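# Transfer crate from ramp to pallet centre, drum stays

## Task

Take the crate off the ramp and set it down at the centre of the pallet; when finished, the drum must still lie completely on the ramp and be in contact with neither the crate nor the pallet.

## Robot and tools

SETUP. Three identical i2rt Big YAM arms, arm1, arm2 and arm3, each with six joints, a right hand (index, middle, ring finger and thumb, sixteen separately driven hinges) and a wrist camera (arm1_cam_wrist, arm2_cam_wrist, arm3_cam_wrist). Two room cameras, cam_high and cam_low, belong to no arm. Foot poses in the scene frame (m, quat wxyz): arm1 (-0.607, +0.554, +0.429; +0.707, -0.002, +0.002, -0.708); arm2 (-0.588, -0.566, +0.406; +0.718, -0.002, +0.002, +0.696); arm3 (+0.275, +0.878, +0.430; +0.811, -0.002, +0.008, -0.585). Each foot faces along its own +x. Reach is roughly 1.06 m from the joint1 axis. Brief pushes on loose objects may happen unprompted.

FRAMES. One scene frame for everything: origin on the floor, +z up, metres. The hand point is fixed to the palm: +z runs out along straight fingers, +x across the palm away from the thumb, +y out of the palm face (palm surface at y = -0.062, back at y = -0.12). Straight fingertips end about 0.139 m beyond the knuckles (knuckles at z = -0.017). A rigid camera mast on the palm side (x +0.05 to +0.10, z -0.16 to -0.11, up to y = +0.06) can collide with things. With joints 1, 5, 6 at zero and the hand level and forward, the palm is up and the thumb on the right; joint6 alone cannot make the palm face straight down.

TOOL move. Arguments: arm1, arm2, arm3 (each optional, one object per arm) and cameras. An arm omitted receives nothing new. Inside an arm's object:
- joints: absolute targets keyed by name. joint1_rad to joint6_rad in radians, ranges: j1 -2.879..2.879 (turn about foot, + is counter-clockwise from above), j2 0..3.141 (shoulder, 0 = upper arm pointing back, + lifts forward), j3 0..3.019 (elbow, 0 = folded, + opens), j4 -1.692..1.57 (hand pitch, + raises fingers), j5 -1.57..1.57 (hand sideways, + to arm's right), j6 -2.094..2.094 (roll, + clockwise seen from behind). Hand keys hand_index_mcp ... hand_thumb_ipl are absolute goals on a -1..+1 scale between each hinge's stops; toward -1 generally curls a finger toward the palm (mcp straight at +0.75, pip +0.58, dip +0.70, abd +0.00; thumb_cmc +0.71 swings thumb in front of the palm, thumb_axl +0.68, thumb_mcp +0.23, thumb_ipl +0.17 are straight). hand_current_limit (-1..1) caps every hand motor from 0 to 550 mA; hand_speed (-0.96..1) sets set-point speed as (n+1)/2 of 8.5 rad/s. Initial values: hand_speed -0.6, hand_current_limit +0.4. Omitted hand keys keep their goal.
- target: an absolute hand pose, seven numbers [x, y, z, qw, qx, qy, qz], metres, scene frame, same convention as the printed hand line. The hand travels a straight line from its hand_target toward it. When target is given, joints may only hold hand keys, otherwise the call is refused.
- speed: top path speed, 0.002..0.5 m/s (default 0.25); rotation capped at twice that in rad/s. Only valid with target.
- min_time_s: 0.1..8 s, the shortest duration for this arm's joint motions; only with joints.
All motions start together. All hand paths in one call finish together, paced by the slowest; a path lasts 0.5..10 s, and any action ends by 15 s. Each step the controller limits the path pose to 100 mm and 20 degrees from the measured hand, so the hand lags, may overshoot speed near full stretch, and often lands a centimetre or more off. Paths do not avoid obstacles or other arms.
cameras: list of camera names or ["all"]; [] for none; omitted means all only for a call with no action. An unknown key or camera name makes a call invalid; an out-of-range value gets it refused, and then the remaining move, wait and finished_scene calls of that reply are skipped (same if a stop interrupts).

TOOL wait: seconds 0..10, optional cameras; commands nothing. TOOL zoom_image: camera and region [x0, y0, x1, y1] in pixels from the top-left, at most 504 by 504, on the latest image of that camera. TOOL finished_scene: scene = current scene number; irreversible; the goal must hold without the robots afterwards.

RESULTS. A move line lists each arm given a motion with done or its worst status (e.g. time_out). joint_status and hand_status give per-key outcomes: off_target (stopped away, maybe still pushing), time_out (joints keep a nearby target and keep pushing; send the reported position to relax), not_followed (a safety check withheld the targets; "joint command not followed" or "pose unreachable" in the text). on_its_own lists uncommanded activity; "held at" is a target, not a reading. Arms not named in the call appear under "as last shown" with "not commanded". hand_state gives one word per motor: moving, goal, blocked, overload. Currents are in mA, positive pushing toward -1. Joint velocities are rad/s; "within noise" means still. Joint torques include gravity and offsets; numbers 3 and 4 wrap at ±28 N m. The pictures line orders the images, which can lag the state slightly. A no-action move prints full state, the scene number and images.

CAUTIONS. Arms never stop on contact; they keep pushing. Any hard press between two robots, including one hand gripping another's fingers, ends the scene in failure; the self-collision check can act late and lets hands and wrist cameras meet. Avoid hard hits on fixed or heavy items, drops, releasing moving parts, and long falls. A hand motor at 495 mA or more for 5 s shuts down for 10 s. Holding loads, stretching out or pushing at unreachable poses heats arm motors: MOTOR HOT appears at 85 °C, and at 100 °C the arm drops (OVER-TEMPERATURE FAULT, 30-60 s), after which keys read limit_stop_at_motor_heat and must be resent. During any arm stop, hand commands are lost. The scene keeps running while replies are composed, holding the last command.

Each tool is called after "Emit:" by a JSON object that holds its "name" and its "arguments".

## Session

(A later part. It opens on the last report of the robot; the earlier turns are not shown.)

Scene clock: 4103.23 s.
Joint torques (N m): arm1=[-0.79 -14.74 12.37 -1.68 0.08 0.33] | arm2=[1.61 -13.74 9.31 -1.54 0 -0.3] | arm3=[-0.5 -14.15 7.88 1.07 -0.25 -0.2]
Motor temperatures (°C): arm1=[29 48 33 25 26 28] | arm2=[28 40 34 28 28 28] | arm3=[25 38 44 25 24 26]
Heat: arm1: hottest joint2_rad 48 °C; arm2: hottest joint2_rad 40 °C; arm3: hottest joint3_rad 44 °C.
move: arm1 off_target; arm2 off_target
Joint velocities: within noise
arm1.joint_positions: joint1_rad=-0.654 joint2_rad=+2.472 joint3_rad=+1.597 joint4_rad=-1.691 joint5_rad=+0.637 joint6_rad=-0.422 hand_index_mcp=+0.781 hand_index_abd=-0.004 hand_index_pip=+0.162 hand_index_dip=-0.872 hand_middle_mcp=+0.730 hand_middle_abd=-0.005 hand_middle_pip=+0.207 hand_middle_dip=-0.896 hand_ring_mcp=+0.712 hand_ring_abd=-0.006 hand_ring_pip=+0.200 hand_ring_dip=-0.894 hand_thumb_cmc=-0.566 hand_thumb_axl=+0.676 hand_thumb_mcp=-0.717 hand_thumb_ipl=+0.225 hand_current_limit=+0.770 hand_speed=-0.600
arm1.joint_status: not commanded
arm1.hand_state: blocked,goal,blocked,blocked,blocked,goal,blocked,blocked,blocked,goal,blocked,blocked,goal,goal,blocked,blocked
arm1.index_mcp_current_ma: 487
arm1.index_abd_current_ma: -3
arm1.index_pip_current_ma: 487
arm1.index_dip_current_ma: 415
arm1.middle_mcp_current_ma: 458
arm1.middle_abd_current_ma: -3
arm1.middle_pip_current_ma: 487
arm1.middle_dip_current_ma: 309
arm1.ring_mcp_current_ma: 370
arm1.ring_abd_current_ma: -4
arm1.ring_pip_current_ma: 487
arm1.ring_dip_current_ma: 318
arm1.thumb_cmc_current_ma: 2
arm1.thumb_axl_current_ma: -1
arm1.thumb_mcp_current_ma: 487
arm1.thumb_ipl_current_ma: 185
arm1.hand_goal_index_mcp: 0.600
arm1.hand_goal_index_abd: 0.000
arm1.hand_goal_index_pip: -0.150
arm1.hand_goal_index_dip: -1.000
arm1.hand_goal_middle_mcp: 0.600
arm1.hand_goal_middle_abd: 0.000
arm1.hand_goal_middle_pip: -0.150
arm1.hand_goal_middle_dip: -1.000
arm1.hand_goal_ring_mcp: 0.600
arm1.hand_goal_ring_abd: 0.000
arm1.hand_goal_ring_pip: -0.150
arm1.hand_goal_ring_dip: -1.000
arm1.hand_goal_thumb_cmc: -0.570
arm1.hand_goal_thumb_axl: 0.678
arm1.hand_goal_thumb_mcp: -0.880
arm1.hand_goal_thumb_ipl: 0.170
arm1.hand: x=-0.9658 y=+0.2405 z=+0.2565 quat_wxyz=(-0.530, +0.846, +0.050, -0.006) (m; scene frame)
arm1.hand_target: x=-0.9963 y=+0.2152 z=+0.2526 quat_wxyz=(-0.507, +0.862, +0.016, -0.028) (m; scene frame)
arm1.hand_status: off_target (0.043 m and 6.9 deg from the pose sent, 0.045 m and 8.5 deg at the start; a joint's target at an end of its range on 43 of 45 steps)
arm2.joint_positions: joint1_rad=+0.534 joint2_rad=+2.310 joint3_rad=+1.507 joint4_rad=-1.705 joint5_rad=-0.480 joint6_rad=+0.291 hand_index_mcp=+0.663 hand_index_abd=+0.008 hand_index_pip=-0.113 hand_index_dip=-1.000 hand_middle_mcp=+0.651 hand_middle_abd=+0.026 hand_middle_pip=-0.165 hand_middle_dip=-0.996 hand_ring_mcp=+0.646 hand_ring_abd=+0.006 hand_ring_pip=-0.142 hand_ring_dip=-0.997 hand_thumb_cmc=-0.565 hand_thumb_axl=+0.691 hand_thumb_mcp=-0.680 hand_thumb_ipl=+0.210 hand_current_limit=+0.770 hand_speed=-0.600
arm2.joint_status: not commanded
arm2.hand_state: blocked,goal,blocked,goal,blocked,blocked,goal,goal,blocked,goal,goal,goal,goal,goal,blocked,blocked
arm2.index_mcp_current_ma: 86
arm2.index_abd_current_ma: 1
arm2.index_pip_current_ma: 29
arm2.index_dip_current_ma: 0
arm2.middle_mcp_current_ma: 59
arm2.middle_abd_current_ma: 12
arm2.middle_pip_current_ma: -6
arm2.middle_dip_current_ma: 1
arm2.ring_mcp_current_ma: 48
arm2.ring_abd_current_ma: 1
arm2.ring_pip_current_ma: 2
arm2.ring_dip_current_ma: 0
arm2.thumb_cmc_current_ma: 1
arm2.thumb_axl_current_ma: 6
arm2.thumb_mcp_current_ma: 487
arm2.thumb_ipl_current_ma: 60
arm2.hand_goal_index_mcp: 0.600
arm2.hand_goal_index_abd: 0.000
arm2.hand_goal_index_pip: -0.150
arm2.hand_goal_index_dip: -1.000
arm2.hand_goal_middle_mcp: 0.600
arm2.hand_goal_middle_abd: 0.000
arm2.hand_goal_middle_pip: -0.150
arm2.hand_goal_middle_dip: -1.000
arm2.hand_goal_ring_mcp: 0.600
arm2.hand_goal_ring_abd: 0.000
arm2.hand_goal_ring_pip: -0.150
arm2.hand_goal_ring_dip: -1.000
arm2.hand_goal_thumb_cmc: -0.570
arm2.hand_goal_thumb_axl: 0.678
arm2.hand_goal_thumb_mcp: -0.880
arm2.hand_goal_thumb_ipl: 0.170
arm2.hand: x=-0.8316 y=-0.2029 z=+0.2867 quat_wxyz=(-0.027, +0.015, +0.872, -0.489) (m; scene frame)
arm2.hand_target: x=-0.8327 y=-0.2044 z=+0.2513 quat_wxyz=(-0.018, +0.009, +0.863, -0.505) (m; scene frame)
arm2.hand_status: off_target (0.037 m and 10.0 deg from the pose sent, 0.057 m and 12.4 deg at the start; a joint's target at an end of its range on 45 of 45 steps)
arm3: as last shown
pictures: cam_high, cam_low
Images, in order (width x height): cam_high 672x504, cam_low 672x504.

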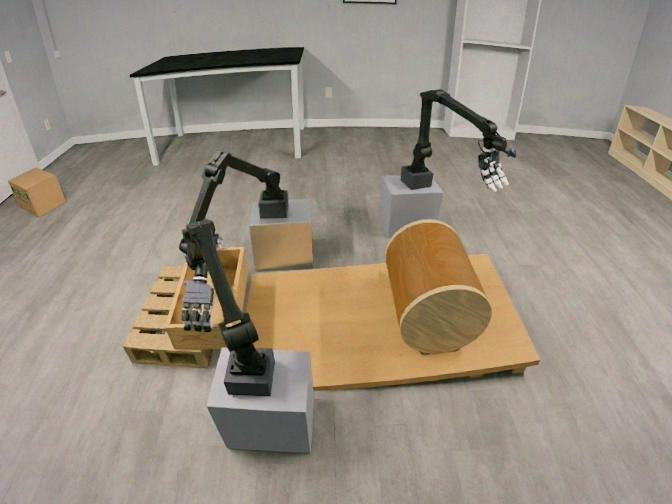

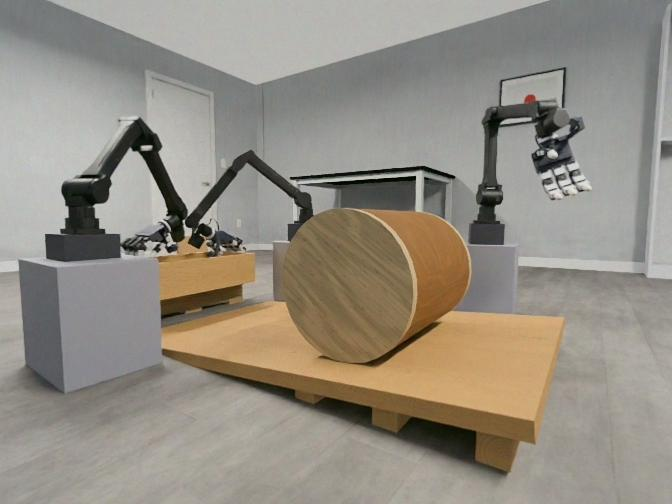

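Emit:
{"name": "move", "arguments": {"arm1": {"joints":{"hand_index_mcp":0.914,"hand_middle_mcp":0.914,"hand_ring_mcp":0.914,"hand_index_pip":0.726,"hand_middle_pip":0.726,"hand_ring_pip":0.726,"hand_thumb_mcp":-0.444,"hand_thumb_ipl":0.17}}, "arm2": {"target":[-0.833,-0.205,0.36,0,0,0.829,-0.5592],"speed":0.2,"joints":{"hand_index_mcp":0.914,"hand_middle_mcp":0.914,"hand_ring_mcp":0.914,"hand_index_pip":0.726,"hand_middle_pip":0.726,"hand_ring_pip":0.726,"hand_thumb_mcp":-0.444,"hand_thumb_ipl":0.17}}}}

Emit:
{"name": "move", "arguments": {"arm1": {"target":[-0.90,0.24,0.36,0.5592,-0.829,0,0],"speed":0.2}, "arm2": {"target":[-0.72,-0.26,0.36,0,0,0.829,-0.5592],"speed":0.2}, "cameras": ["cam_low","cam_high"]}}

Emit:
{"name": "zoom_image", "arguments": {"camera": "cam_high", "region": [110, 240, 270, 380]}}

Emit:
{"name": "zoom_image", "arguments": {"camera": "cam_low", "region": [130, 230, 310, 370]}}

Scene clock: 4122.27 s.
Joint torques (N m): arm1=[-0.38 -17.55 6.61 -1.77 0.45 0.12] | arm2=[2.37 -19.25 5.86 -1.31 -0.42 -0.01] | arm3=[-0.44 -14.39 7.97 0.98 -0.22 -0.22]
Motor temperatures (°C): arm1=[29 47 38 25 26 28] | arm2=[28 40 36 27 28 28] | arm3=[25 38 44 25 24 26]
Heat: arm1: hottest joint2_rad 47 °C; arm2: hottest joint2_rad 40 °C; arm3: hottest joint3_rad 44 °C.
move: arm1 done; arm2 off_target
Joint velocities: within noise
arm1.joint_positions: joint1_rad=-0.659 joint2_rad=+2.506 joint3_rad=+1.670 joint4_rad=-1.691 joint5_rad=+0.628 joint6_rad=-0.396 hand_index_mcp=+0.895 hand_index_abd=-0.003 hand_index_pip=+0.720 hand_index_dip=-0.997 hand_middle_mcp=+0.896 hand_middle_abd=-0.003 hand_middle_pip=+0.719 hand_middle_dip=-0.997 hand_ring_mcp=+0.894 hand_ring_abd=-0.003 hand_ring_pip=+0.719 hand_ring_dip=-0.997 hand_thumb_cmc=-0.568 hand_thumb_axl=+0.676 hand_thumb_mcp=-0.444 hand_thumb_ipl=+0.173 hand_current_limit=+0.770 hand_speed=-0.600
arm1.joint_status: all done
arm1.hand_state: goal,goal,goal,goal,goal,goal,goal,goal,goal,goal,goal,goal,goal,goal,goal,goal
arm1.index_mcp_current_ma: -28
arm1.index_abd_current_ma: -1
arm1.index_pip_current_ma: -5
arm1.index_dip_current_ma: 2
arm1.middle_mcp_current_ma: -27
arm1.middle_abd_current_ma: -1
arm1.middle_pip_current_ma: -7
arm1.middle_dip_current_ma: 2
arm1.ring_mcp_current_ma: -30
arm1.ring_abd_current_ma: -1
arm1.ring_pip_current_ma: -7
arm1.ring_dip_current_ma: 2
arm1.thumb_cmc_current_ma: 1
arm1.thumb_axl_current_ma: -1
arm1.thumb_mcp_current_ma: 0
arm1.thumb_ipl_current_ma: 3
arm1.hand_goal_index_mcp: 0.914
arm1.hand_goal_index_abd: 0.000
arm1.hand_goal_index_pip: 0.726
arm1.hand_goal_index_dip: -1.000
arm1.hand_goal_middle_mcp: 0.914
arm1.hand_goal_middle_abd: 0.000
arm1.hand_goal_middle_pip: 0.726
arm1.hand_goal_middle_dip: -1.000
arm1.hand_goal_ring_mcp: 0.914
arm1.hand_goal_ring_abd: 0.000
arm1.hand_goal_ring_pip: 0.726
arm1.hand_goal_ring_dip: -1.000
arm1.hand_goal_thumb_cmc: -0.570
arm1.hand_goal_thumb_axl: 0.678
arm1.hand_goal_thumb_mcp: -0.444
arm1.hand_goal_thumb_ipl: 0.170
arm1.hand: x=-0.9833 y=+0.2225 z=+0.2495 quat_wxyz=(-0.516, +0.856, +0.029, -0.018) (m; scene frame)
arm1.hand_target: x=-0.9962 y=+0.2153 z=+0.2525 quat_wxyz=(-0.507, +0.862, +0.016, -0.028) (m; scene frame)
arm1.hand_status: not commanded
arm2.joint_positions: joint1_rad=+0.534 joint2_rad=+2.097 joint3_rad=+1.422 joint4_rad=-1.705 joint5_rad=-0.481 joint6_rad=+0.331 hand_index_mcp=+0.894 hand_index_abd=+0.003 hand_index_pip=+0.719 hand_index_dip=-1.000 hand_middle_mcp=+0.895 hand_middle_abd=+0.004 hand_middle_pip=+0.718 hand_middle_dip=-0.996 hand_ring_mcp=+0.896 hand_ring_abd=+0.004 hand_ring_pip=+0.720 hand_ring_dip=-0.997 hand_thumb_cmc=-0.568 hand_thumb_axl=+0.680 hand_thumb_mcp=-0.444 hand_thumb_ipl=+0.173 hand_current_limit=+0.770 hand_speed=-0.600
arm2.joint_status: all done
arm2.hand_state: goal,goal,goal,goal,goal,goal,goal,goal,goal,goal,goal,goal,goal,goal,goal,goal
arm2.index_mcp_current_ma: -10
arm2.index_abd_current_ma: 0
arm2.index_pip_current_ma: -1
arm2.index_dip_current_ma: 0
arm2.middle_mcp_current_ma: -10
arm2.middle_abd_current_ma: 0
arm2.middle_pip_current_ma: -2
arm2.middle_dip_current_ma: 0
arm2.ring_mcp_current_ma: -9
arm2.ring_abd_current_ma: 0
arm2.ring_pip_current_ma: -1
arm2.ring_dip_current_ma: 0
arm2.thumb_cmc_current_ma: 0
arm2.thumb_axl_current_ma: 0
arm2.thumb_mcp_current_ma: 0
arm2.thumb_ipl_current_ma: 1
arm2.hand_goal_index_mcp: 0.914
arm2.hand_goal_index_abd: 0.000
arm2.hand_goal_index_pip: 0.726
arm2.hand_goal_index_dip: -1.000
arm2.hand_goal_middle_mcp: 0.914
arm2.hand_goal_middle_abd: 0.000
arm2.hand_goal_middle_pip: 0.726
arm2.hand_goal_middle_dip: -1.000
arm2.hand_goal_ring_mcp: 0.914
arm2.hand_goal_ring_abd: 0.000
arm2.hand_goal_ring_pip: 0.726
arm2.hand_goal_ring_dip: -1.000
arm2.hand_goal_thumb_cmc: -0.570
arm2.hand_goal_thumb_axl: 0.678
arm2.hand_goal_thumb_mcp: -0.444
arm2.hand_goal_thumb_ipl: 0.170
arm2.hand: x=-0.8304 y=-0.1995 z=+0.3642 quat_wxyz=(-0.046, +0.017, +0.896, -0.441) (m; scene frame)
arm2.hand_target: x=-0.8329 y=-0.2054 z=+0.3596 quat_wxyz=(-0.038, +0.021, +0.894, -0.446) (m; scene frame)
arm2.hand_status: off_target (0.007 m and 16.6 deg from the pose sent, 0.073 m and 10.0 deg at the start; a joint's target at an end of its range on 42 of 43 steps)
arm3: as last shown
pictures: none

Scene clock: 4123.87 s.
Joint torques (N m): arm1=[0.09 -16.56 3.74 -1.81 0.22 0.05] | arm2=[0.44 -18.26 3.96 -1.68 -0.05 -0.31] | arm3=[-0.38 -14.15 7.91 1.09 -0.22 -0.2]
Motor temperatures (°C): arm1=[29 47 37 25 26 28] | arm2=[28 40 36 27 28 28] | arm3=[25 38 44 25 24 26]
Heat: arm1: hottest joint2_rad 47 °C; arm2: hottest joint2_rad 40 °C; arm3: hottest joint3_rad 44 °C.
move: arm1 off_target; arm2 off_target
Joint velocities: within noise
arm1.joint_positions: joint1_rad=-0.558 joint2_rad=+2.169 joint3_rad=+1.345 joint4_rad=-1.691 joint5_rad=+0.534 joint6_rad=-0.335 hand_index_mcp=+0.895 hand_index_abd=-0.002 hand_index_pip=+0.720 hand_index_dip=-0.997 hand_middle_mcp=+0.896 hand_middle_abd=-0.002 hand_middle_pip=+0.719 hand_middle_dip=-0.997 hand_ring_mcp=+0.895 hand_ring_abd=-0.003 hand_ring_pip=+0.719 hand_ring_dip=-0.997 hand_thumb_cmc=-0.568 hand_thumb_axl=+0.676 hand_thumb_mcp=-0.443 hand_thumb_ipl=+0.173 hand_current_limit=+0.770 hand_speed=-0.600
arm1.joint_status: not commanded
arm1.hand_state: goal,goal,goal,goal,goal,goal,goal,goal,goal,goal,goal,goal,goal,goal,goal,goal
arm1.index_mcp_current_ma: -28
arm1.index_abd_current_ma: -1
arm1.index_pip_current_ma: -5
arm1.index_dip_current_ma: 2
arm1.middle_mcp_current_ma: -27
arm1.middle_abd_current_ma: -1
arm1.middle_pip_current_ma: -6
arm1.middle_dip_current_ma: 2
arm1.ring_mcp_current_ma: -30
arm1.ring_abd_current_ma: -1
arm1.ring_pip_current_ma: -6
arm1.ring_dip_current_ma: 2
arm1.thumb_cmc_current_ma: 1
arm1.thumb_axl_current_ma: -1
arm1.thumb_mcp_current_ma: 0
arm1.thumb_ipl_current_ma: 3
arm1.hand_goal_index_mcp: 0.914
arm1.hand_goal_index_abd: 0.000
arm1.hand_goal_index_pip: 0.726
arm1.hand_goal_index_dip: -1.000
arm1.hand_goal_middle_mcp: 0.914
arm1.hand_goal_middle_abd: 0.000
arm1.hand_goal_middle_pip: 0.726
arm1.hand_goal_middle_dip: -1.000
arm1.hand_goal_ring_mcp: 0.914
arm1.hand_goal_ring_abd: 0.000
arm1.hand_goal_ring_pip: 0.726
arm1.hand_goal_ring_dip: -1.000
arm1.hand_goal_thumb_cmc: -0.570
arm1.hand_goal_thumb_axl: 0.678
arm1.hand_goal_thumb_mcp: -0.444
arm1.hand_goal_thumb_ipl: 0.170
arm1.hand: x=-0.9000 y=+0.2436 z=+0.3516 quat_wxyz=(-0.497, +0.867, +0.022, -0.024) (m; scene frame)
arm1.hand_target: x=-0.9000 y=+0.2404 z=+0.3593 quat_wxyz=(-0.490, +0.871, +0.017, -0.031) (m; scene frame)
arm1.hand_status: off_target (0.009 m and 9.1 deg from the pose sent, 0.140 m and 7.0 deg at the start; a joint's target at an end of its range on 48 of 48 steps)
arm2.joint_positions: joint1_rad=+0.396 joint2_rad=+2.019 joint3_rad=+1.165 joint4_rad=-1.705 joint5_rad=-0.331 joint6_rad=+0.218 hand_index_mcp=+0.894 hand_index_abd=+0.003 hand_index_pip=+0.719 hand_index_dip=-1.000 hand_middle_mcp=+0.895 hand_middle_abd=+0.003 hand_middle_pip=+0.718 hand_middle_dip=-0.996 hand_ring_mcp=+0.896 hand_ring_abd=+0.004 hand_ring_pip=+0.720 hand_ring_dip=-0.997 hand_thumb_cmc=-0.568 hand_thumb_axl=+0.680 hand_thumb_mcp=-0.444 hand_thumb_ipl=+0.173 hand_current_limit=+0.770 hand_speed=-0.600
arm2.joint_status: not commanded
arm2.hand_state: goal,goal,goal,goal,goal,goal,goal,goal,goal,goal,goal,goal,goal,goal,goal,goal
arm2.index_mcp_current_ma: -10
arm2.index_abd_current_ma: 0
arm2.index_pip_current_ma: -1
arm2.index_dip_current_ma: 0
arm2.middle_mcp_current_ma: -10
arm2.middle_abd_current_ma: 0
arm2.middle_pip_current_ma: -2
arm2.middle_dip_current_ma: 0
arm2.ring_mcp_current_ma: -9
arm2.ring_abd_current_ma: 0
arm2.ring_pip_current_ma: -1
arm2.ring_dip_current_ma: 0
arm2.thumb_cmc_current_ma: 0
arm2.thumb_axl_current_ma: 0
arm2.thumb_mcp_current_ma: 0
arm2.thumb_ipl_current_ma: 1
arm2.hand_goal_index_mcp: 0.914
arm2.hand_goal_index_abd: 0.000
arm2.hand_goal_index_pip: 0.726
arm2.hand_goal_index_dip: -1.000
arm2.hand_goal_middle_mcp: 0.914
arm2.hand_goal_middle_abd: 0.000
arm2.hand_goal_middle_pip: 0.726
arm2.hand_goal_middle_dip: -1.000
arm2.hand_goal_ring_mcp: 0.914
arm2.hand_goal_ring_abd: 0.000
arm2.hand_goal_ring_pip: 0.726
arm2.hand_goal_ring_dip: -1.000
arm2.hand_goal_thumb_cmc: -0.570
arm2.hand_goal_thumb_axl: 0.678
arm2.hand_goal_thumb_mcp: -0.444
arm2.hand_goal_thumb_ipl: 0.170
arm2.hand: x=-0.7223 y=-0.2630 z=+0.3561 quat_wxyz=(-0.005, +0.014, +0.870, -0.492) (m; scene frame)
arm2.hand_target: x=-0.7201 y=-0.2606 z=+0.3593 quat_wxyz=(-0.012, +0.009, +0.873, -0.487) (m; scene frame)
arm2.hand_status: off_target (0.005 m and 9.2 deg from the pose sent, 0.126 m and 16.6 deg at the start; a joint's target at an end of its range on 48 of 48 steps)
arm3: as last shown
pictures: cam_high, cam_low
Images, in order (width x height): cam_high 672x504, cam_low 672x504.

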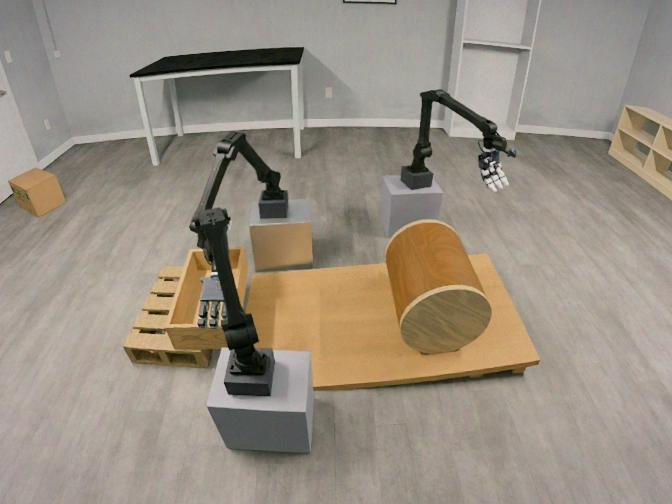

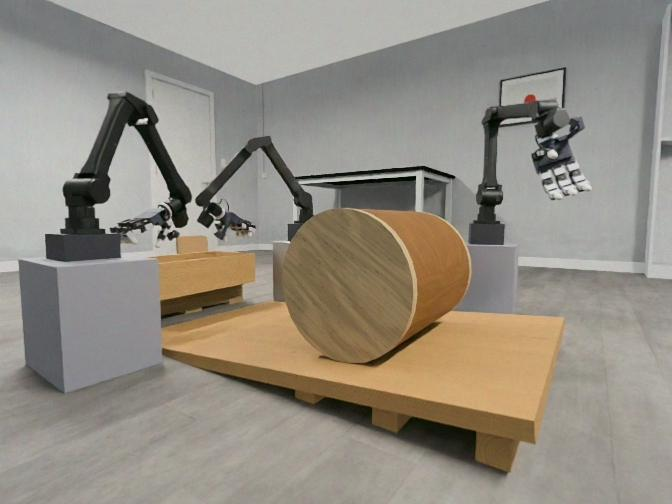

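Scaled by 3.150.

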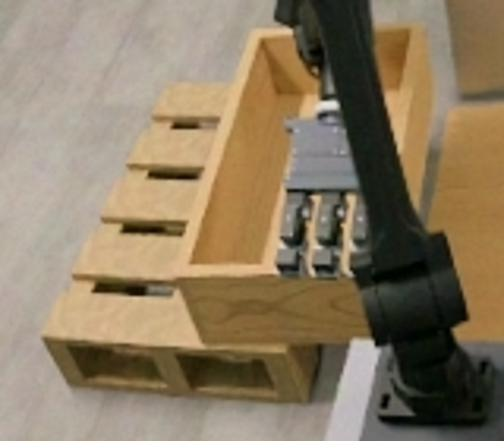

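Scaled by 2.800.

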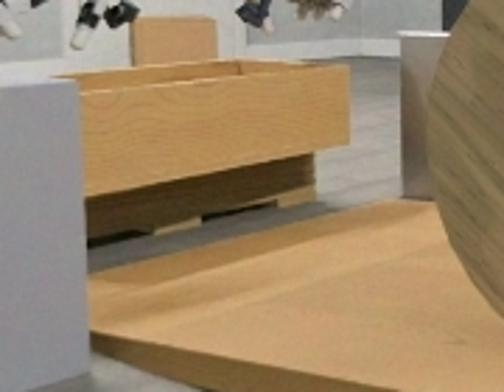

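Emit:
{"name": "move", "arguments": {"cameras": ["cam_high","cam_low"]}}

Scene clock: 4190.60 s.
Joint torques (N m): arm1=[0.79 -16.21 3.86 -1.73 0.19 0.11] | arm2=[0.21 -18.08 3.99 -1.73 -0.06 -0.29] | arm3=[-0.32 -14.27 7.91 1.03 -0.24 -0.19]
Motor temperatures (°C): arm1=[29 45 33 25 26 28] | arm2=[28 39 34 27 27 28] | arm3=[25 38 44 25 24 26]
Heat: arm1: hottest joint2_rad 45 °C; arm2: hottest joint2_rad 39 °C; arm3: hottest joint3_rad 44 °C.
Joint velocities: within noise
arm1.joint_positions: joint1_rad=-0.558 joint2_rad=+2.169 joint3_rad=+1.345 joint4_rad=-1.691 joint5_rad=+0.534 joint6_rad=-0.335 hand_index_mcp=+0.895 hand_index_abd=-0.002 hand_index_pip=+0.720 hand_index_dip=-0.997 hand_middle_mcp=+0.896 hand_middle_abd=-0.002 hand_middle_pip=+0.719 hand_middle_dip=-0.997 hand_ring_mcp=+0.895 hand_ring_abd=-0.003 hand_ring_pip=+0.719 hand_ring_dip=-0.997 hand_thumb_cmc=-0.568 hand_thumb_axl=+0.676 hand_thumb_mcp=-0.443 hand_thumb_ipl=+0.173 hand_current_limit=+0.770 hand_speed=-0.600
arm1.joint_status: not commanded
arm1.hand_state: goal,goal,goal,goal,goal,goal,goal,goal,goal,goal,goal,goal,goal,goal,goal,goal
arm1.index_mcp_current_ma: -28
arm1.index_abd_current_ma: -1
arm1.index_pip_current_ma: -5
arm1.index_dip_current_ma: 2
arm1.middle_mcp_current_ma: -27
arm1.middle_abd_current_ma: -1
arm1.middle_pip_current_ma: -6
arm1.middle_dip_current_ma: 2
arm1.ring_mcp_current_ma: -30
arm1.ring_abd_current_ma: -1
arm1.ring_pip_current_ma: -6
arm1.ring_dip_current_ma: 2
arm1.thumb_cmc_current_ma: 1
arm1.thumb_axl_current_ma: -1
arm1.thumb_mcp_current_ma: 0
arm1.thumb_ipl_current_ma: 3
arm1.hand_goal_index_mcp: 0.914
arm1.hand_goal_index_abd: 0.000
arm1.hand_goal_index_pip: 0.726
arm1.hand_goal_index_dip: -1.000
arm1.hand_goal_middle_mcp: 0.914
arm1.hand_goal_middle_abd: 0.000
arm1.hand_goal_middle_pip: 0.726
arm1.hand_goal_middle_dip: -1.000
arm1.hand_goal_ring_mcp: 0.914
arm1.hand_goal_ring_abd: 0.000
arm1.hand_goal_ring_pip: 0.726
arm1.hand_goal_ring_dip: -1.000
arm1.hand_goal_thumb_cmc: -0.570
arm1.hand_goal_thumb_axl: 0.678
arm1.hand_goal_thumb_mcp: -0.444
arm1.hand_goal_thumb_ipl: 0.170
arm1.hand: x=-0.9000 y=+0.2436 z=+0.3516 quat_wxyz=(-0.497, +0.867, +0.022, -0.024) (m; scene frame)
arm1.hand_target: x=-0.9000 y=+0.2404 z=+0.3593 quat_wxyz=(-0.490, +0.871, +0.017, -0.031) (m; scene frame)
arm1.hand_status: off_target (0.009 m and 9.1 deg from the pose sent, 0.140 m and 7.0 deg at the start; a joint's target at an end of its range on 48 of 48 steps)
arm2.joint_positions: joint1_rad=+0.396 joint2_rad=+2.019 joint3_rad=+1.165 joint4_rad=-1.705 joint5_rad=-0.330 joint6_rad=+0.217 hand_index_mcp=+0.894 hand_index_abd=+0.003 hand_index_pip=+0.719 hand_index_dip=-1.000 hand_middle_mcp=+0.895 hand_middle_abd=+0.003 hand_middle_pip=+0.718 hand_middle_dip=-0.996 hand_ring_mcp=+0.896 hand_ring_abd=+0.004 hand_ring_pip=+0.720 hand_ring_dip=-0.997 hand_thumb_cmc=-0.568 hand_thumb_axl=+0.680 hand_thumb_mcp=-0.444 hand_thumb_ipl=+0.173 hand_current_limit=+0.770 hand_speed=-0.600
arm2.joint_status: not commanded
arm2.hand_state: goal,goal,goal,goal,goal,goal,goal,goal,goal,goal,goal,goal,goal,goal,goal,goal
arm2.index_mcp_current_ma: -10
arm2.index_abd_current_ma: 0
arm2.index_pip_current_ma: -1
arm2.index_dip_current_ma: 0
arm2.middle_mcp_current_ma: -10
arm2.middle_abd_current_ma: 0
arm2.middle_pip_current_ma: -2
arm2.middle_dip_current_ma: 0
arm2.ring_mcp_current_ma: -9
arm2.ring_abd_current_ma: 0
arm2.ring_pip_current_ma: -1
arm2.ring_dip_current_ma: 0
arm2.thumb_cmc_current_ma: 0
arm2.thumb_axl_current_ma: 0
arm2.thumb_mcp_current_ma: 0
arm2.thumb_ipl_current_ma: 1
arm2.hand_goal_index_mcp: 0.914
arm2.hand_goal_index_abd: 0.000
arm2.hand_goal_index_pip: 0.726
arm2.hand_goal_index_dip: -1.000
arm2.hand_goal_middle_mcp: 0.914
arm2.hand_goal_middle_abd: 0.000
arm2.hand_goal_middle_pip: 0.726
arm2.hand_goal_middle_dip: -1.000
arm2.hand_goal_ring_mcp: 0.914
arm2.hand_goal_ring_abd: 0.000
arm2.hand_goal_ring_pip: 0.726
arm2.hand_goal_ring_dip: -1.000
arm2.hand_goal_thumb_cmc: -0.570
arm2.hand_goal_thumb_axl: 0.678
arm2.hand_goal_thumb_mcp: -0.444
arm2.hand_goal_thumb_ipl: 0.170
arm2.hand: x=-0.7223 y=-0.2629 z=+0.3561 quat_wxyz=(-0.005, +0.014, +0.870, -0.492) (m; scene frame)
arm2.hand_target: x=-0.7200 y=-0.2606 z=+0.3593 quat_wxyz=(-0.012, +0.009, +0.873, -0.487) (m; scene frame)
arm2.hand_status: off_target (0.005 m and 9.2 deg from the pose sent, 0.126 m and 16.6 deg at the start; a joint's target at an end of its range on 48 of 48 steps)
arm3.joint_positions: joint1_rad=+0.296 joint2_rad=+1.520 joint3_rad=+1.311 joint4_rad=-1.212 joint5_rad=-0.303 joint6_rad=+0.310 hand_index_mcp=+0.481 hand_index_abd=-0.001 hand_index_pip=+0.279 hand_index_dip=+0.398 hand_middle_mcp=+0.481 hand_middle_abd=+0.000 hand_middle_pip=+0.279 hand_middle_dip=+0.402 hand_ring_mcp=+0.481 hand_ring_abd=+0.004 hand_ring_pip=+0.279 hand_ring_dip=+0.398 hand_thumb_cmc=-0.568 hand_thumb_axl=+0.680 hand_thumb_mcp=+0.096 hand_thumb_ipl=+0.001 hand_current_limit=+0.400 hand_speed=-0.600
arm3.joint_status: not commanded
arm3.hand_state: goal,goal,goal,goal,goal,goal,goal,goal,goal,goal,goal,goal,goal,goal,goal,goal
arm3.index_mcp_current_ma: 0
arm3.index_abd_current_ma: 0
arm3.index_pip_current_ma: 0
arm3.index_dip_current_ma: -1
arm3.middle_mcp_current_ma: 0
arm3.middle_abd_current_ma: 0
arm3.middle_pip_current_ma: 0
arm3.middle_dip_current_ma: 1
arm3.ring_mcp_current_ma: 0
arm3.ring_abd_current_ma: 2
arm3.ring_pip_current_ma: 0
arm3.ring_dip_current_ma: -1
arm3.thumb_cmc_current_ma: 1
arm3.thumb_axl_current_ma: 1
arm3.thumb_mcp_current_ma: -3
arm3.thumb_ipl_current_ma: 0
arm3.hand_goal_index_mcp: 0.480
arm3.hand_goal_index_abd: 0.000
arm3.hand_goal_index_pip: 0.280
arm3.hand_goal_index_dip: 0.400
arm3.hand_goal_middle_mcp: 0.480
arm3.hand_goal_middle_abd: 0.000
arm3.hand_goal_middle_pip: 0.280
arm3.hand_goal_middle_dip: 0.400
arm3.hand_goal_ring_mcp: 0.480
arm3.hand_goal_ring_abd: 0.000
arm3.hand_goal_ring_pip: 0.280
arm3.hand_goal_ring_dip: 0.400
arm3.hand_goal_thumb_cmc: -0.570
arm3.hand_goal_thumb_axl: 0.678
arm3.hand_goal_thumb_mcp: 0.100
arm3.hand_goal_thumb_ipl: 0.000
arm3.hand: x=+0.6047 y=+0.4275 z=+0.6150 quat_wxyz=(-0.005, +0.974, +0.161, +0.160) (m; scene frame)
arm3.hand_target: x=+0.6057 y=+0.4300 z=+0.6222 quat_wxyz=(+0.005, +0.972, +0.170, +0.164) (m; scene frame)
arm3.hand_status: not commanded
pictures: cam_high, cam_low
Images, in order (width x height): cam_high 672x504, cam_low 672x504.

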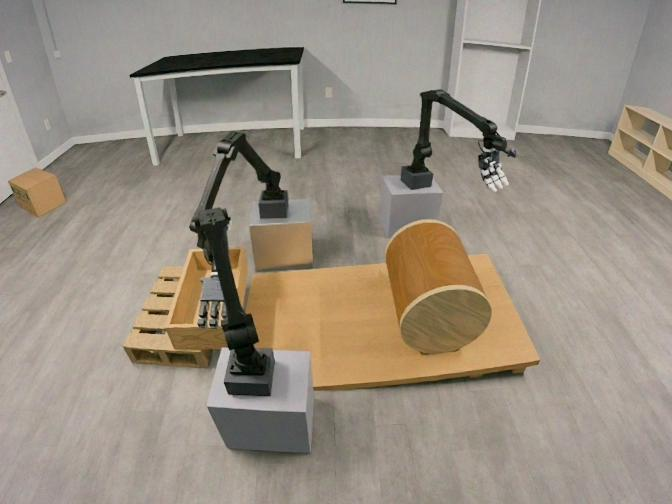

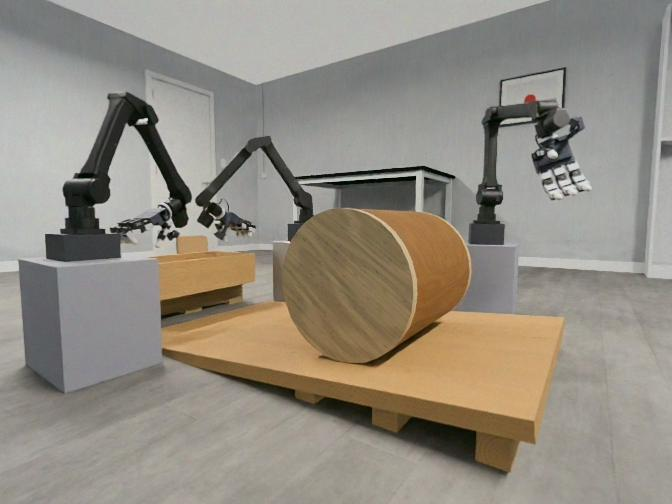

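Emit:
{"name": "move", "arguments": {"arm1": {"target":[-0.979,0.23,0.30,0.5593,-0.829,-0.012,0.008],"speed":0.15}, "arm2": {"target":[-0.801,-0.203,0.30,0.008,-0.012,0.829,-0.5593],"speed":0.15}, "cameras": ["cam_high","arm1_cam_wrist","arm2_cam_wrist"]}}

Scene clock: 4227.77 s.
Joint torques (N m): arm1=[0.15 -16.09 7.16 -1.54 0.5 -0.07] | arm2=[2.37 -18.26 7.25 -1.58 -0.33 -0.01] | arm3=[-0.5 -13.8 7.86 1.07 -0.24 -0.22]
Motor temperatures (°C): arm1=[29 45 32 25 26 28] | arm2=[28 39 34 27 27 28] | arm3=[25 38 45 25 24 26]
Heat: arm1: hottest joint2_rad 45 °C; arm2: hottest joint2_rad 39 °C; arm3: hottest joint3_rad 45 °C.
move: arm1 off_target; arm2 off_target
Joint velocities: within noise
arm1.joint_positions: joint1_rad=-0.652 joint2_rad=+2.359 joint3_rad=+1.529 joint4_rad=-1.691 joint5_rad=+0.642 joint6_rad=-0.383 hand_index_mcp=+0.895 hand_index_abd=-0.002 hand_index_pip=+0.720 hand_index_dip=-0.997 hand_middle_mcp=+0.896 hand_middle_abd=-0.002 hand_middle_pip=+0.719 hand_middle_dip=-0.997 hand_ring_mcp=+0.895 hand_ring_abd=-0.003 hand_ring_pip=+0.719 hand_ring_dip=-0.997 hand_thumb_cmc=-0.568 hand_thumb_axl=+0.676 hand_thumb_mcp=-0.443 hand_thumb_ipl=+0.173 hand_current_limit=+0.770 hand_speed=-0.600
arm1.joint_status: not commanded
arm1.hand_state: goal,goal,goal,goal,goal,goal,goal,goal,goal,goal,goal,goal,goal,goal,goal,goal
arm1.index_mcp_current_ma: -28
arm1.index_abd_current_ma: -1
arm1.index_pip_current_ma: -5
arm1.index_dip_current_ma: 2
arm1.middle_mcp_current_ma: -26
arm1.middle_abd_current_ma: -1
arm1.middle_pip_current_ma: -6
arm1.middle_dip_current_ma: 2
arm1.ring_mcp_current_ma: -30
arm1.ring_abd_current_ma: -1
arm1.ring_pip_current_ma: -6
arm1.ring_dip_current_ma: 2
arm1.thumb_cmc_current_ma: 1
arm1.thumb_axl_current_ma: -1
arm1.thumb_mcp_current_ma: 0
arm1.thumb_ipl_current_ma: 3
arm1.hand_goal_index_mcp: 0.914
arm1.hand_goal_index_abd: 0.000
arm1.hand_goal_index_pip: 0.726
arm1.hand_goal_index_dip: -1.000
arm1.hand_goal_middle_mcp: 0.914
arm1.hand_goal_middle_abd: 0.000
arm1.hand_goal_middle_pip: 0.726
arm1.hand_goal_middle_dip: -1.000
arm1.hand_goal_ring_mcp: 0.914
arm1.hand_goal_ring_abd: 0.000
arm1.hand_goal_ring_pip: 0.726
arm1.hand_goal_ring_dip: -1.000
arm1.hand_goal_thumb_cmc: -0.570
arm1.hand_goal_thumb_axl: 0.678
arm1.hand_goal_thumb_mcp: -0.444
arm1.hand_goal_thumb_ipl: 0.170
arm1.hand: x=-0.9683 y=+0.2404 z=+0.3002 quat_wxyz=(-0.516, +0.856, +0.028, -0.031) (m; scene frame)
arm1.hand_target: x=-0.9787 y=+0.2307 z=+0.2999 quat_wxyz=(-0.507, +0.861, +0.026, -0.035) (m; scene frame)
arm1.hand_status: off_target (0.015 m and 6.6 deg from the pose sent, 0.095 m and 8.6 deg at the start; a joint's target at an end of its range on 46 of 46 steps)
arm2.joint_positions: joint1_rad=+0.483 joint2_rad=+2.232 joint3_rad=+1.417 joint4_rad=-1.705 joint5_rad=-0.401 joint6_rad=+0.232 hand_index_mcp=+0.894 hand_index_abd=+0.003 hand_index_pip=+0.719 hand_index_dip=-1.000 hand_middle_mcp=+0.895 hand_middle_abd=+0.003 hand_middle_pip=+0.718 hand_middle_dip=-0.996 hand_ring_mcp=+0.896 hand_ring_abd=+0.004 hand_ring_pip=+0.720 hand_ring_dip=-0.997 hand_thumb_cmc=-0.568 hand_thumb_axl=+0.680 hand_thumb_mcp=-0.444 hand_thumb_ipl=+0.173 hand_current_limit=+0.770 hand_speed=-0.600
arm2.joint_status: not commanded
arm2.hand_state: goal,goal,goal,goal,goal,goal,goal,goal,goal,goal,goal,goal,goal,goal,goal,goal
arm2.index_mcp_current_ma: -10
arm2.index_abd_current_ma: 0
arm2.index_pip_current_ma: -1
arm2.index_dip_current_ma: 0
arm2.middle_mcp_current_ma: -10
arm2.middle_abd_current_ma: 0
arm2.middle_pip_current_ma: -2
arm2.middle_dip_current_ma: 0
arm2.ring_mcp_current_ma: -9
arm2.ring_abd_current_ma: 0
arm2.ring_pip_current_ma: -1
arm2.ring_dip_current_ma: 0
arm2.thumb_cmc_current_ma: 0
arm2.thumb_axl_current_ma: 0
arm2.thumb_mcp_current_ma: 0
arm2.thumb_ipl_current_ma: 1
arm2.hand_goal_index_mcp: 0.914
arm2.hand_goal_index_abd: 0.000
arm2.hand_goal_index_pip: 0.726
arm2.hand_goal_index_dip: -1.000
arm2.hand_goal_middle_mcp: 0.914
arm2.hand_goal_middle_abd: 0.000
arm2.hand_goal_middle_pip: 0.726
arm2.hand_goal_middle_dip: -1.000
arm2.hand_goal_ring_mcp: 0.914
arm2.hand_goal_ring_abd: 0.000
arm2.hand_goal_ring_pip: 0.726
arm2.hand_goal_ring_dip: -1.000
arm2.hand_goal_thumb_cmc: -0.570
arm2.hand_goal_thumb_axl: 0.678
arm2.hand_goal_thumb_mcp: -0.444
arm2.hand_goal_thumb_ipl: 0.170
arm2.hand: x=-0.7937 y=-0.2085 z=+0.3061 quat_wxyz=(-0.017, -0.005, +0.875, -0.484) (m; scene frame)
arm2.hand_target: x=-0.8008 y=-0.2037 z=+0.2997 quat_wxyz=(-0.013, -0.003, +0.876, -0.482) (m; scene frame)
arm2.hand_status: off_target (0.011 m and 10.6 deg from the pose sent, 0.114 m and 9.6 deg at the start; a joint's target at an end of its range on 46 of 46 steps)
arm3: as last shown
pictures: arm1_cam_wrist, arm2_cam_wrist, cam_high
Images, in order (width x height): arm1_cam_wrist 672x504, arm2_cam_wrist 672x504, cam_high 672x504.

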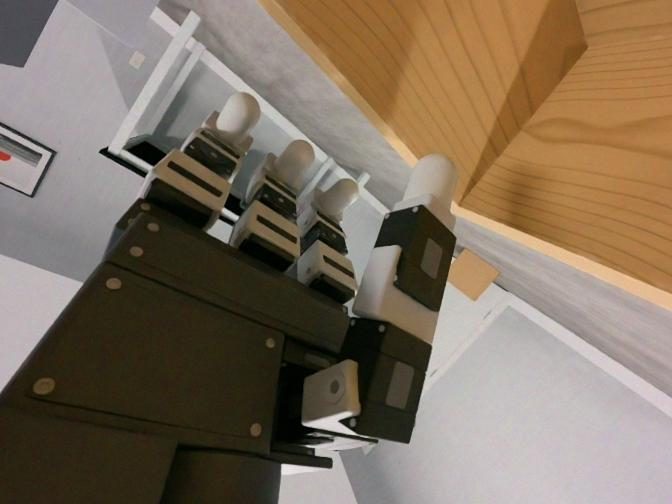

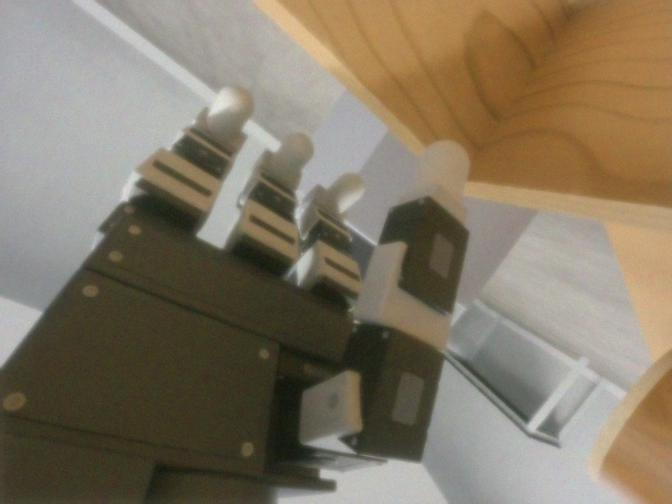

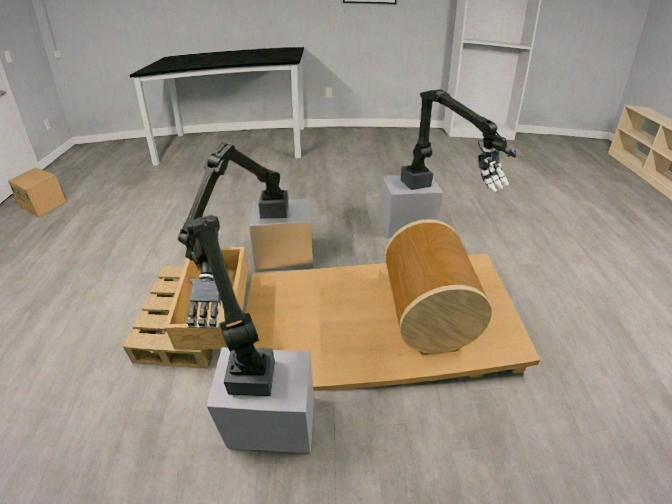

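Emit:
{"name": "move", "arguments": {"arm1": {"target":[-0.985,0.226,0.215,0.5593,-0.829,-0.012,0.008],"speed":0.1}, "arm2": {"target":[-0.807,-0.197,0.215,0.008,-0.012,0.829,-0.5593],"speed":0.1}, "cameras": ["cam_high","arm1_cam_wrist","arm2_cam_wrist"]}}

Emit:
{"name": "move", "arguments": {"arm1": {"joints":{"hand_thumb_mcp":-0.88}}, "arm2": {"joints":{"hand_thumb_mcp":-0.88}}}}

Scene clock: 4238.97 s.
Joint torques (N m): arm1=[-0.09 -15.62 7.01 -1.76 0.2 -0.11] | arm2=[2.14 -17.85 7.36 -1.72 -0.11 -0.25] | arm3=[-0.56 -13.86 7.86 1.02 -0.21 -0.18]
Motor temperatures (°C): arm1=[29 45 33 25 26 28] | arm2=[28 39 35 27 27 28] | arm3=[25 38 45 25 24 26]
Heat: arm1: hottest joint2_rad 45 °C; arm2: hottest joint2_rad 39 °C; arm3: hottest joint3_rad 45 °C.
move: arm1 off_target; arm2 off_target
Joint velocities: within noise
arm1.joint_positions: joint1_rad=-0.653 joint2_rad=+2.562 joint3_rad=+1.678 joint4_rad=-1.691 joint5_rad=+0.642 joint6_rad=-0.350 hand_index_mcp=+0.928 hand_index_abd=-0.001 hand_index_pip=+0.720 hand_index_dip=-0.997 hand_middle_mcp=+0.909 hand_middle_abd=-0.002 hand_middle_pip=+0.719 hand_middle_dip=-0.997 hand_ring_mcp=+0.895 hand_ring_abd=-0.003 hand_ring_pip=+0.719 hand_ring_dip=-0.997 hand_thumb_cmc=-0.569 hand_thumb_axl=+0.676 hand_thumb_mcp=-0.443 hand_thumb_ipl=+0.173 hand_current_limit=+0.770 hand_speed=-0.600
arm1.joint_status: not commanded
arm1.hand_state: goal,goal,goal,goal,goal,goal,goal,goal,goal,goal,goal,goal,goal,goal,goal,goal
arm1.index_mcp_current_ma: 19
arm1.index_abd_current_ma: 0
arm1.index_pip_current_ma: -4
arm1.index_dip_current_ma: 2
arm1.middle_mcp_current_ma: -4
arm1.middle_abd_current_ma: -1
arm1.middle_pip_current_ma: -6
arm1.middle_dip_current_ma: 2
arm1.ring_mcp_current_ma: -30
arm1.ring_abd_current_ma: -1
arm1.ring_pip_current_ma: -6
arm1.ring_dip_current_ma: 2
arm1.thumb_cmc_current_ma: 1
arm1.thumb_axl_current_ma: -1
arm1.thumb_mcp_current_ma: 0
arm1.thumb_ipl_current_ma: 3
arm1.hand_goal_index_mcp: 0.914
arm1.hand_goal_index_abd: 0.000
arm1.hand_goal_index_pip: 0.726
arm1.hand_goal_index_dip: -1.000
arm1.hand_goal_middle_mcp: 0.914
arm1.hand_goal_middle_abd: 0.000
arm1.hand_goal_middle_pip: 0.726
arm1.hand_goal_middle_dip: -1.000
arm1.hand_goal_ring_mcp: 0.914
arm1.hand_goal_ring_abd: 0.000
arm1.hand_goal_ring_pip: 0.726
arm1.hand_goal_ring_dip: -1.000
arm1.hand_goal_thumb_cmc: -0.570
arm1.hand_goal_thumb_axl: 0.678
arm1.hand_goal_thumb_mcp: -0.444
arm1.hand_goal_thumb_ipl: 0.170
arm1.hand: x=-0.9787 y=+0.2316 z=+0.2260 quat_wxyz=(-0.533, +0.845, +0.023, -0.025) (m; scene frame)
arm1.hand_target: x=-0.9846 y=+0.2267 z=+0.2151 quat_wxyz=(-0.529, +0.848, +0.020, -0.023) (m; scene frame)
arm1.hand_status: off_target (0.014 m and 4.2 deg from the pose sent, 0.088 m and 6.6 deg at the start; a joint's target at an end of its range on 49 of 49 steps)
arm2.joint_positions: joint1_rad=+0.483 joint2_rad=+2.450 joint3_rad=+1.556 joint4_rad=-1.705 joint5_rad=-0.406 joint6_rad=+0.228 hand_index_mcp=+0.906 hand_index_abd=+0.003 hand_index_pip=+0.720 hand_index_dip=-1.000 hand_middle_mcp=+0.922 hand_middle_abd=+0.003 hand_middle_pip=+0.718 hand_middle_dip=-0.996 hand_ring_mcp=+0.920 hand_ring_abd=+0.004 hand_ring_pip=+0.720 hand_ring_dip=-0.997 hand_thumb_cmc=-0.568 hand_thumb_axl=+0.680 hand_thumb_mcp=-0.444 hand_thumb_ipl=+0.173 hand_current_limit=+0.770 hand_speed=-0.600
arm2.joint_status: not commanded
arm2.hand_state: goal,goal,goal,goal,goal,goal,goal,goal,goal,goal,goal,goal,goal,goal,goal,goal
arm2.index_mcp_current_ma: -2
arm2.index_abd_current_ma: 0
arm2.index_pip_current_ma: -1
arm2.index_dip_current_ma: 0
arm2.middle_mcp_current_ma: 2
arm2.middle_abd_current_ma: 0
arm2.middle_pip_current_ma: -2
arm2.middle_dip_current_ma: 0
arm2.ring_mcp_current_ma: 1
arm2.ring_abd_current_ma: 0
arm2.ring_pip_current_ma: -1
arm2.ring_dip_current_ma: 0
arm2.thumb_cmc_current_ma: 0
arm2.thumb_axl_current_ma: 0
arm2.thumb_mcp_current_ma: 0
arm2.thumb_ipl_current_ma: 1
arm2.hand_goal_index_mcp: 0.914
arm2.hand_goal_index_abd: 0.000
arm2.hand_goal_index_pip: 0.726
arm2.hand_goal_index_dip: -1.000
arm2.hand_goal_middle_mcp: 0.914
arm2.hand_goal_middle_abd: 0.000
arm2.hand_goal_middle_pip: 0.726
arm2.hand_goal_middle_dip: -1.000
arm2.hand_goal_ring_mcp: 0.914
arm2.hand_goal_ring_abd: 0.000
arm2.hand_goal_ring_pip: 0.726
arm2.hand_goal_ring_dip: -1.000
arm2.hand_goal_thumb_cmc: -0.570
arm2.hand_goal_thumb_axl: 0.678
arm2.hand_goal_thumb_mcp: -0.444
arm2.hand_goal_thumb_ipl: 0.170
arm2.hand: x=-0.7994 y=-0.1998 z=+0.2312 quat_wxyz=(-0.005, +0.003, +0.857, -0.515) (m; scene frame)
arm2.hand_target: x=-0.8065 y=-0.1978 z=+0.2152 quat_wxyz=(-0.003, -0.007, +0.856, -0.517) (m; scene frame)
arm2.hand_status: off_target (0.018 m and 6.4 deg from the pose sent, 0.093 m and 10.6 deg at the start; a joint's target at an end of its range on 49 of 49 steps)
arm3: as last shown
pictures: arm1_cam_wrist, arm2_cam_wrist, cam_high
Images, in order (width x height): arm1_cam_wrist 672x504, arm2_cam_wrist 672x504, cam_high 672x504.

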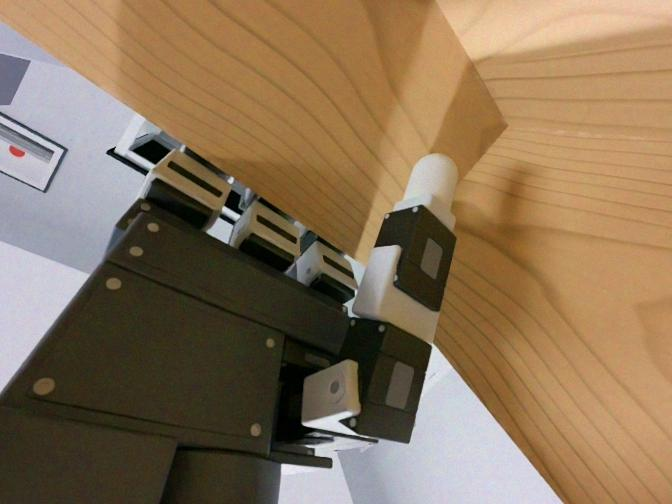

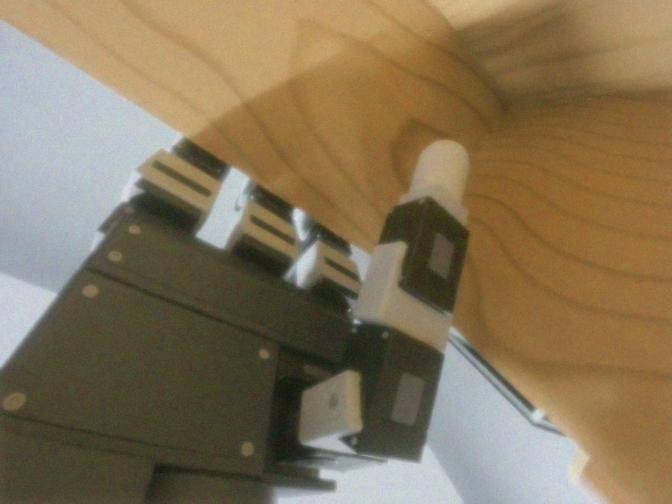

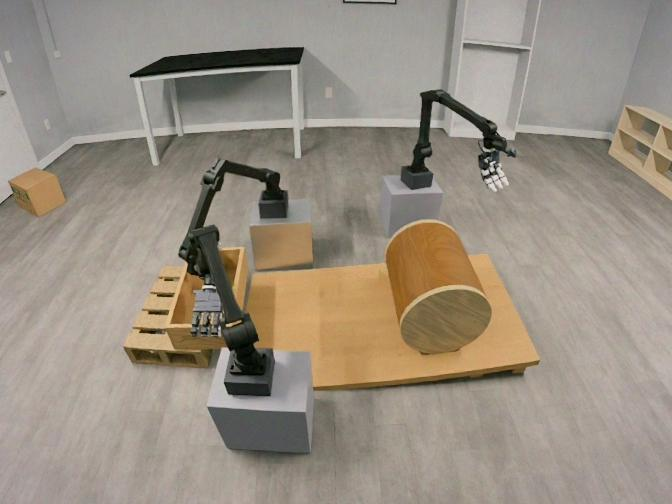

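Scene clock: 4239.83 s.
Joint torques (N m): arm1=[-0.79 -15.44 6.79 -1.69 0.17 -0.11] | arm2=[2.08 -17.79 7.38 -1.76 -0.11 -0.25] | arm3=[-0.26 -14.04 7.88 1.11 -0.22 -0.23]
Motor temperatures (°C): arm1=[29 45 33 25 26 28] | arm2=[28 39 35 27 27 28] | arm3=[25 38 45 25 24 26]
Heat: arm1: hottest joint2_rad 45 °C; arm2: hottest joint2_rad 39 °C; arm3: hottest joint3_rad 45 °C.
move: arm1 off_target; arm2 done
Joint velocities: within noise
arm1.joint_positions: joint1_rad=-0.653 joint2_rad=+2.563 joint3_rad=+1.683 joint4_rad=-1.691 joint5_rad=+0.642 joint6_rad=-0.349 hand_index_mcp=+0.931 hand_index_abd=-0.001 hand_index_pip=+0.720 hand_index_dip=-0.997 hand_middle_mcp=+0.915 hand_middle_abd=-0.002 hand_middle_pip=+0.719 hand_middle_dip=-0.997 hand_ring_mcp=+0.900 hand_ring_abd=-0.003 hand_ring_pip=+0.719 hand_ring_dip=-0.997 hand_thumb_cmc=-0.569 hand_thumb_axl=+0.676 hand_thumb_mcp=-0.800 hand_thumb_ipl=+0.190 hand_current_limit=+0.770 hand_speed=-0.600
arm1.joint_status: hand_thumb_mcp off_target (ended at -0.800, target -0.880)
arm1.hand_state: goal,goal,goal,goal,goal,goal,goal,goal,goal,goal,goal,goal,goal,goal,blocked,blocked
arm1.index_mcp_current_ma: 24
arm1.index_abd_current_ma: 0
arm1.index_pip_current_ma: -4
arm1.index_dip_current_ma: 2
arm1.middle_mcp_current_ma: 1
arm1.middle_abd_current_ma: -1
arm1.middle_pip_current_ma: -6
arm1.middle_dip_current_ma: 2
arm1.ring_mcp_current_ma: -19
arm1.ring_abd_current_ma: -1
arm1.ring_pip_current_ma: -6
arm1.ring_dip_current_ma: 2
arm1.thumb_cmc_current_ma: 0
arm1.thumb_axl_current_ma: -1
arm1.thumb_mcp_current_ma: 303
arm1.thumb_ipl_current_ma: 45
arm1.hand_goal_index_mcp: 0.914
arm1.hand_goal_index_abd: 0.000
arm1.hand_goal_index_pip: 0.726
arm1.hand_goal_index_dip: -1.000
arm1.hand_goal_middle_mcp: 0.914
arm1.hand_goal_middle_abd: 0.000
arm1.hand_goal_middle_pip: 0.726
arm1.hand_goal_middle_dip: -1.000
arm1.hand_goal_ring_mcp: 0.914
arm1.hand_goal_ring_abd: 0.000
arm1.hand_goal_ring_pip: 0.726
arm1.hand_goal_ring_dip: -1.000
arm1.hand_goal_thumb_cmc: -0.570
arm1.hand_goal_thumb_axl: 0.678
arm1.hand_goal_thumb_mcp: -0.880
arm1.hand_goal_thumb_ipl: 0.170
arm1.hand: x=-0.9799 y=+0.2301 z=+0.2263 quat_wxyz=(-0.532, +0.846, +0.022, -0.026) (m; scene frame)
arm1.hand_target: x=-0.9847 y=+0.2266 z=+0.2151 quat_wxyz=(-0.529, +0.848, +0.020, -0.023) (m; scene frame)
arm1.hand_status: not commanded
arm2.joint_positions: joint1_rad=+0.483 joint2_rad=+2.450 joint3_rad=+1.556 joint4_rad=-1.705 joint5_rad=-0.406 joint6_rad=+0.228 hand_index_mcp=+0.906 hand_index_abd=+0.003 hand_index_pip=+0.720 hand_index_dip=-1.000 hand_middle_mcp=+0.922 hand_middle_abd=+0.003 hand_middle_pip=+0.718 hand_middle_dip=-0.996 hand_ring_mcp=+0.920 hand_ring_abd=+0.004 hand_ring_pip=+0.720 hand_ring_dip=-0.997 hand_thumb_cmc=-0.568 hand_thumb_axl=+0.680 hand_thumb_mcp=-0.869 hand_thumb_ipl=+0.173 hand_current_limit=+0.770 hand_speed=-0.600
arm2.joint_status: all done
arm2.hand_state: goal,goal,goal,goal,goal,goal,goal,goal,goal,goal,goal,goal,goal,goal,goal,goal
arm2.index_mcp_current_ma: -2
arm2.index_abd_current_ma: 0
arm2.index_pip_current_ma: -1
arm2.index_dip_current_ma: 0
arm2.middle_mcp_current_ma: 2
arm2.middle_abd_current_ma: 0
arm2.middle_pip_current_ma: -2
arm2.middle_dip_current_ma: 0
arm2.ring_mcp_current_ma: 1
arm2.ring_abd_current_ma: 0
arm2.ring_pip_current_ma: -1
arm2.ring_dip_current_ma: 0
arm2.thumb_cmc_current_ma: 0
arm2.thumb_axl_current_ma: 0
arm2.thumb_mcp_current_ma: 5
arm2.thumb_ipl_current_ma: 1
arm2.hand_goal_index_mcp: 0.914
arm2.hand_goal_index_abd: 0.000
arm2.hand_goal_index_pip: 0.726
arm2.hand_goal_index_dip: -1.000
arm2.hand_goal_middle_mcp: 0.914
arm2.hand_goal_middle_abd: 0.000
arm2.hand_goal_middle_pip: 0.726
arm2.hand_goal_middle_dip: -1.000
arm2.hand_goal_ring_mcp: 0.914
arm2.hand_goal_ring_abd: 0.000
arm2.hand_goal_ring_pip: 0.726
arm2.hand_goal_ring_dip: -1.000
arm2.hand_goal_thumb_cmc: -0.570
arm2.hand_goal_thumb_axl: 0.678
arm2.hand_goal_thumb_mcp: -0.880
arm2.hand_goal_thumb_ipl: 0.170
arm2.hand: x=-0.7994 y=-0.1998 z=+0.2312 quat_wxyz=(-0.005, +0.003, +0.857, -0.515) (m; scene frame)
arm2.hand_target: x=-0.8065 y=-0.1978 z=+0.2152 quat_wxyz=(-0.003, -0.007, +0.856, -0.517) (m; scene frame)
arm2.hand_status: not commanded
arm3: as last shown
pictures: none


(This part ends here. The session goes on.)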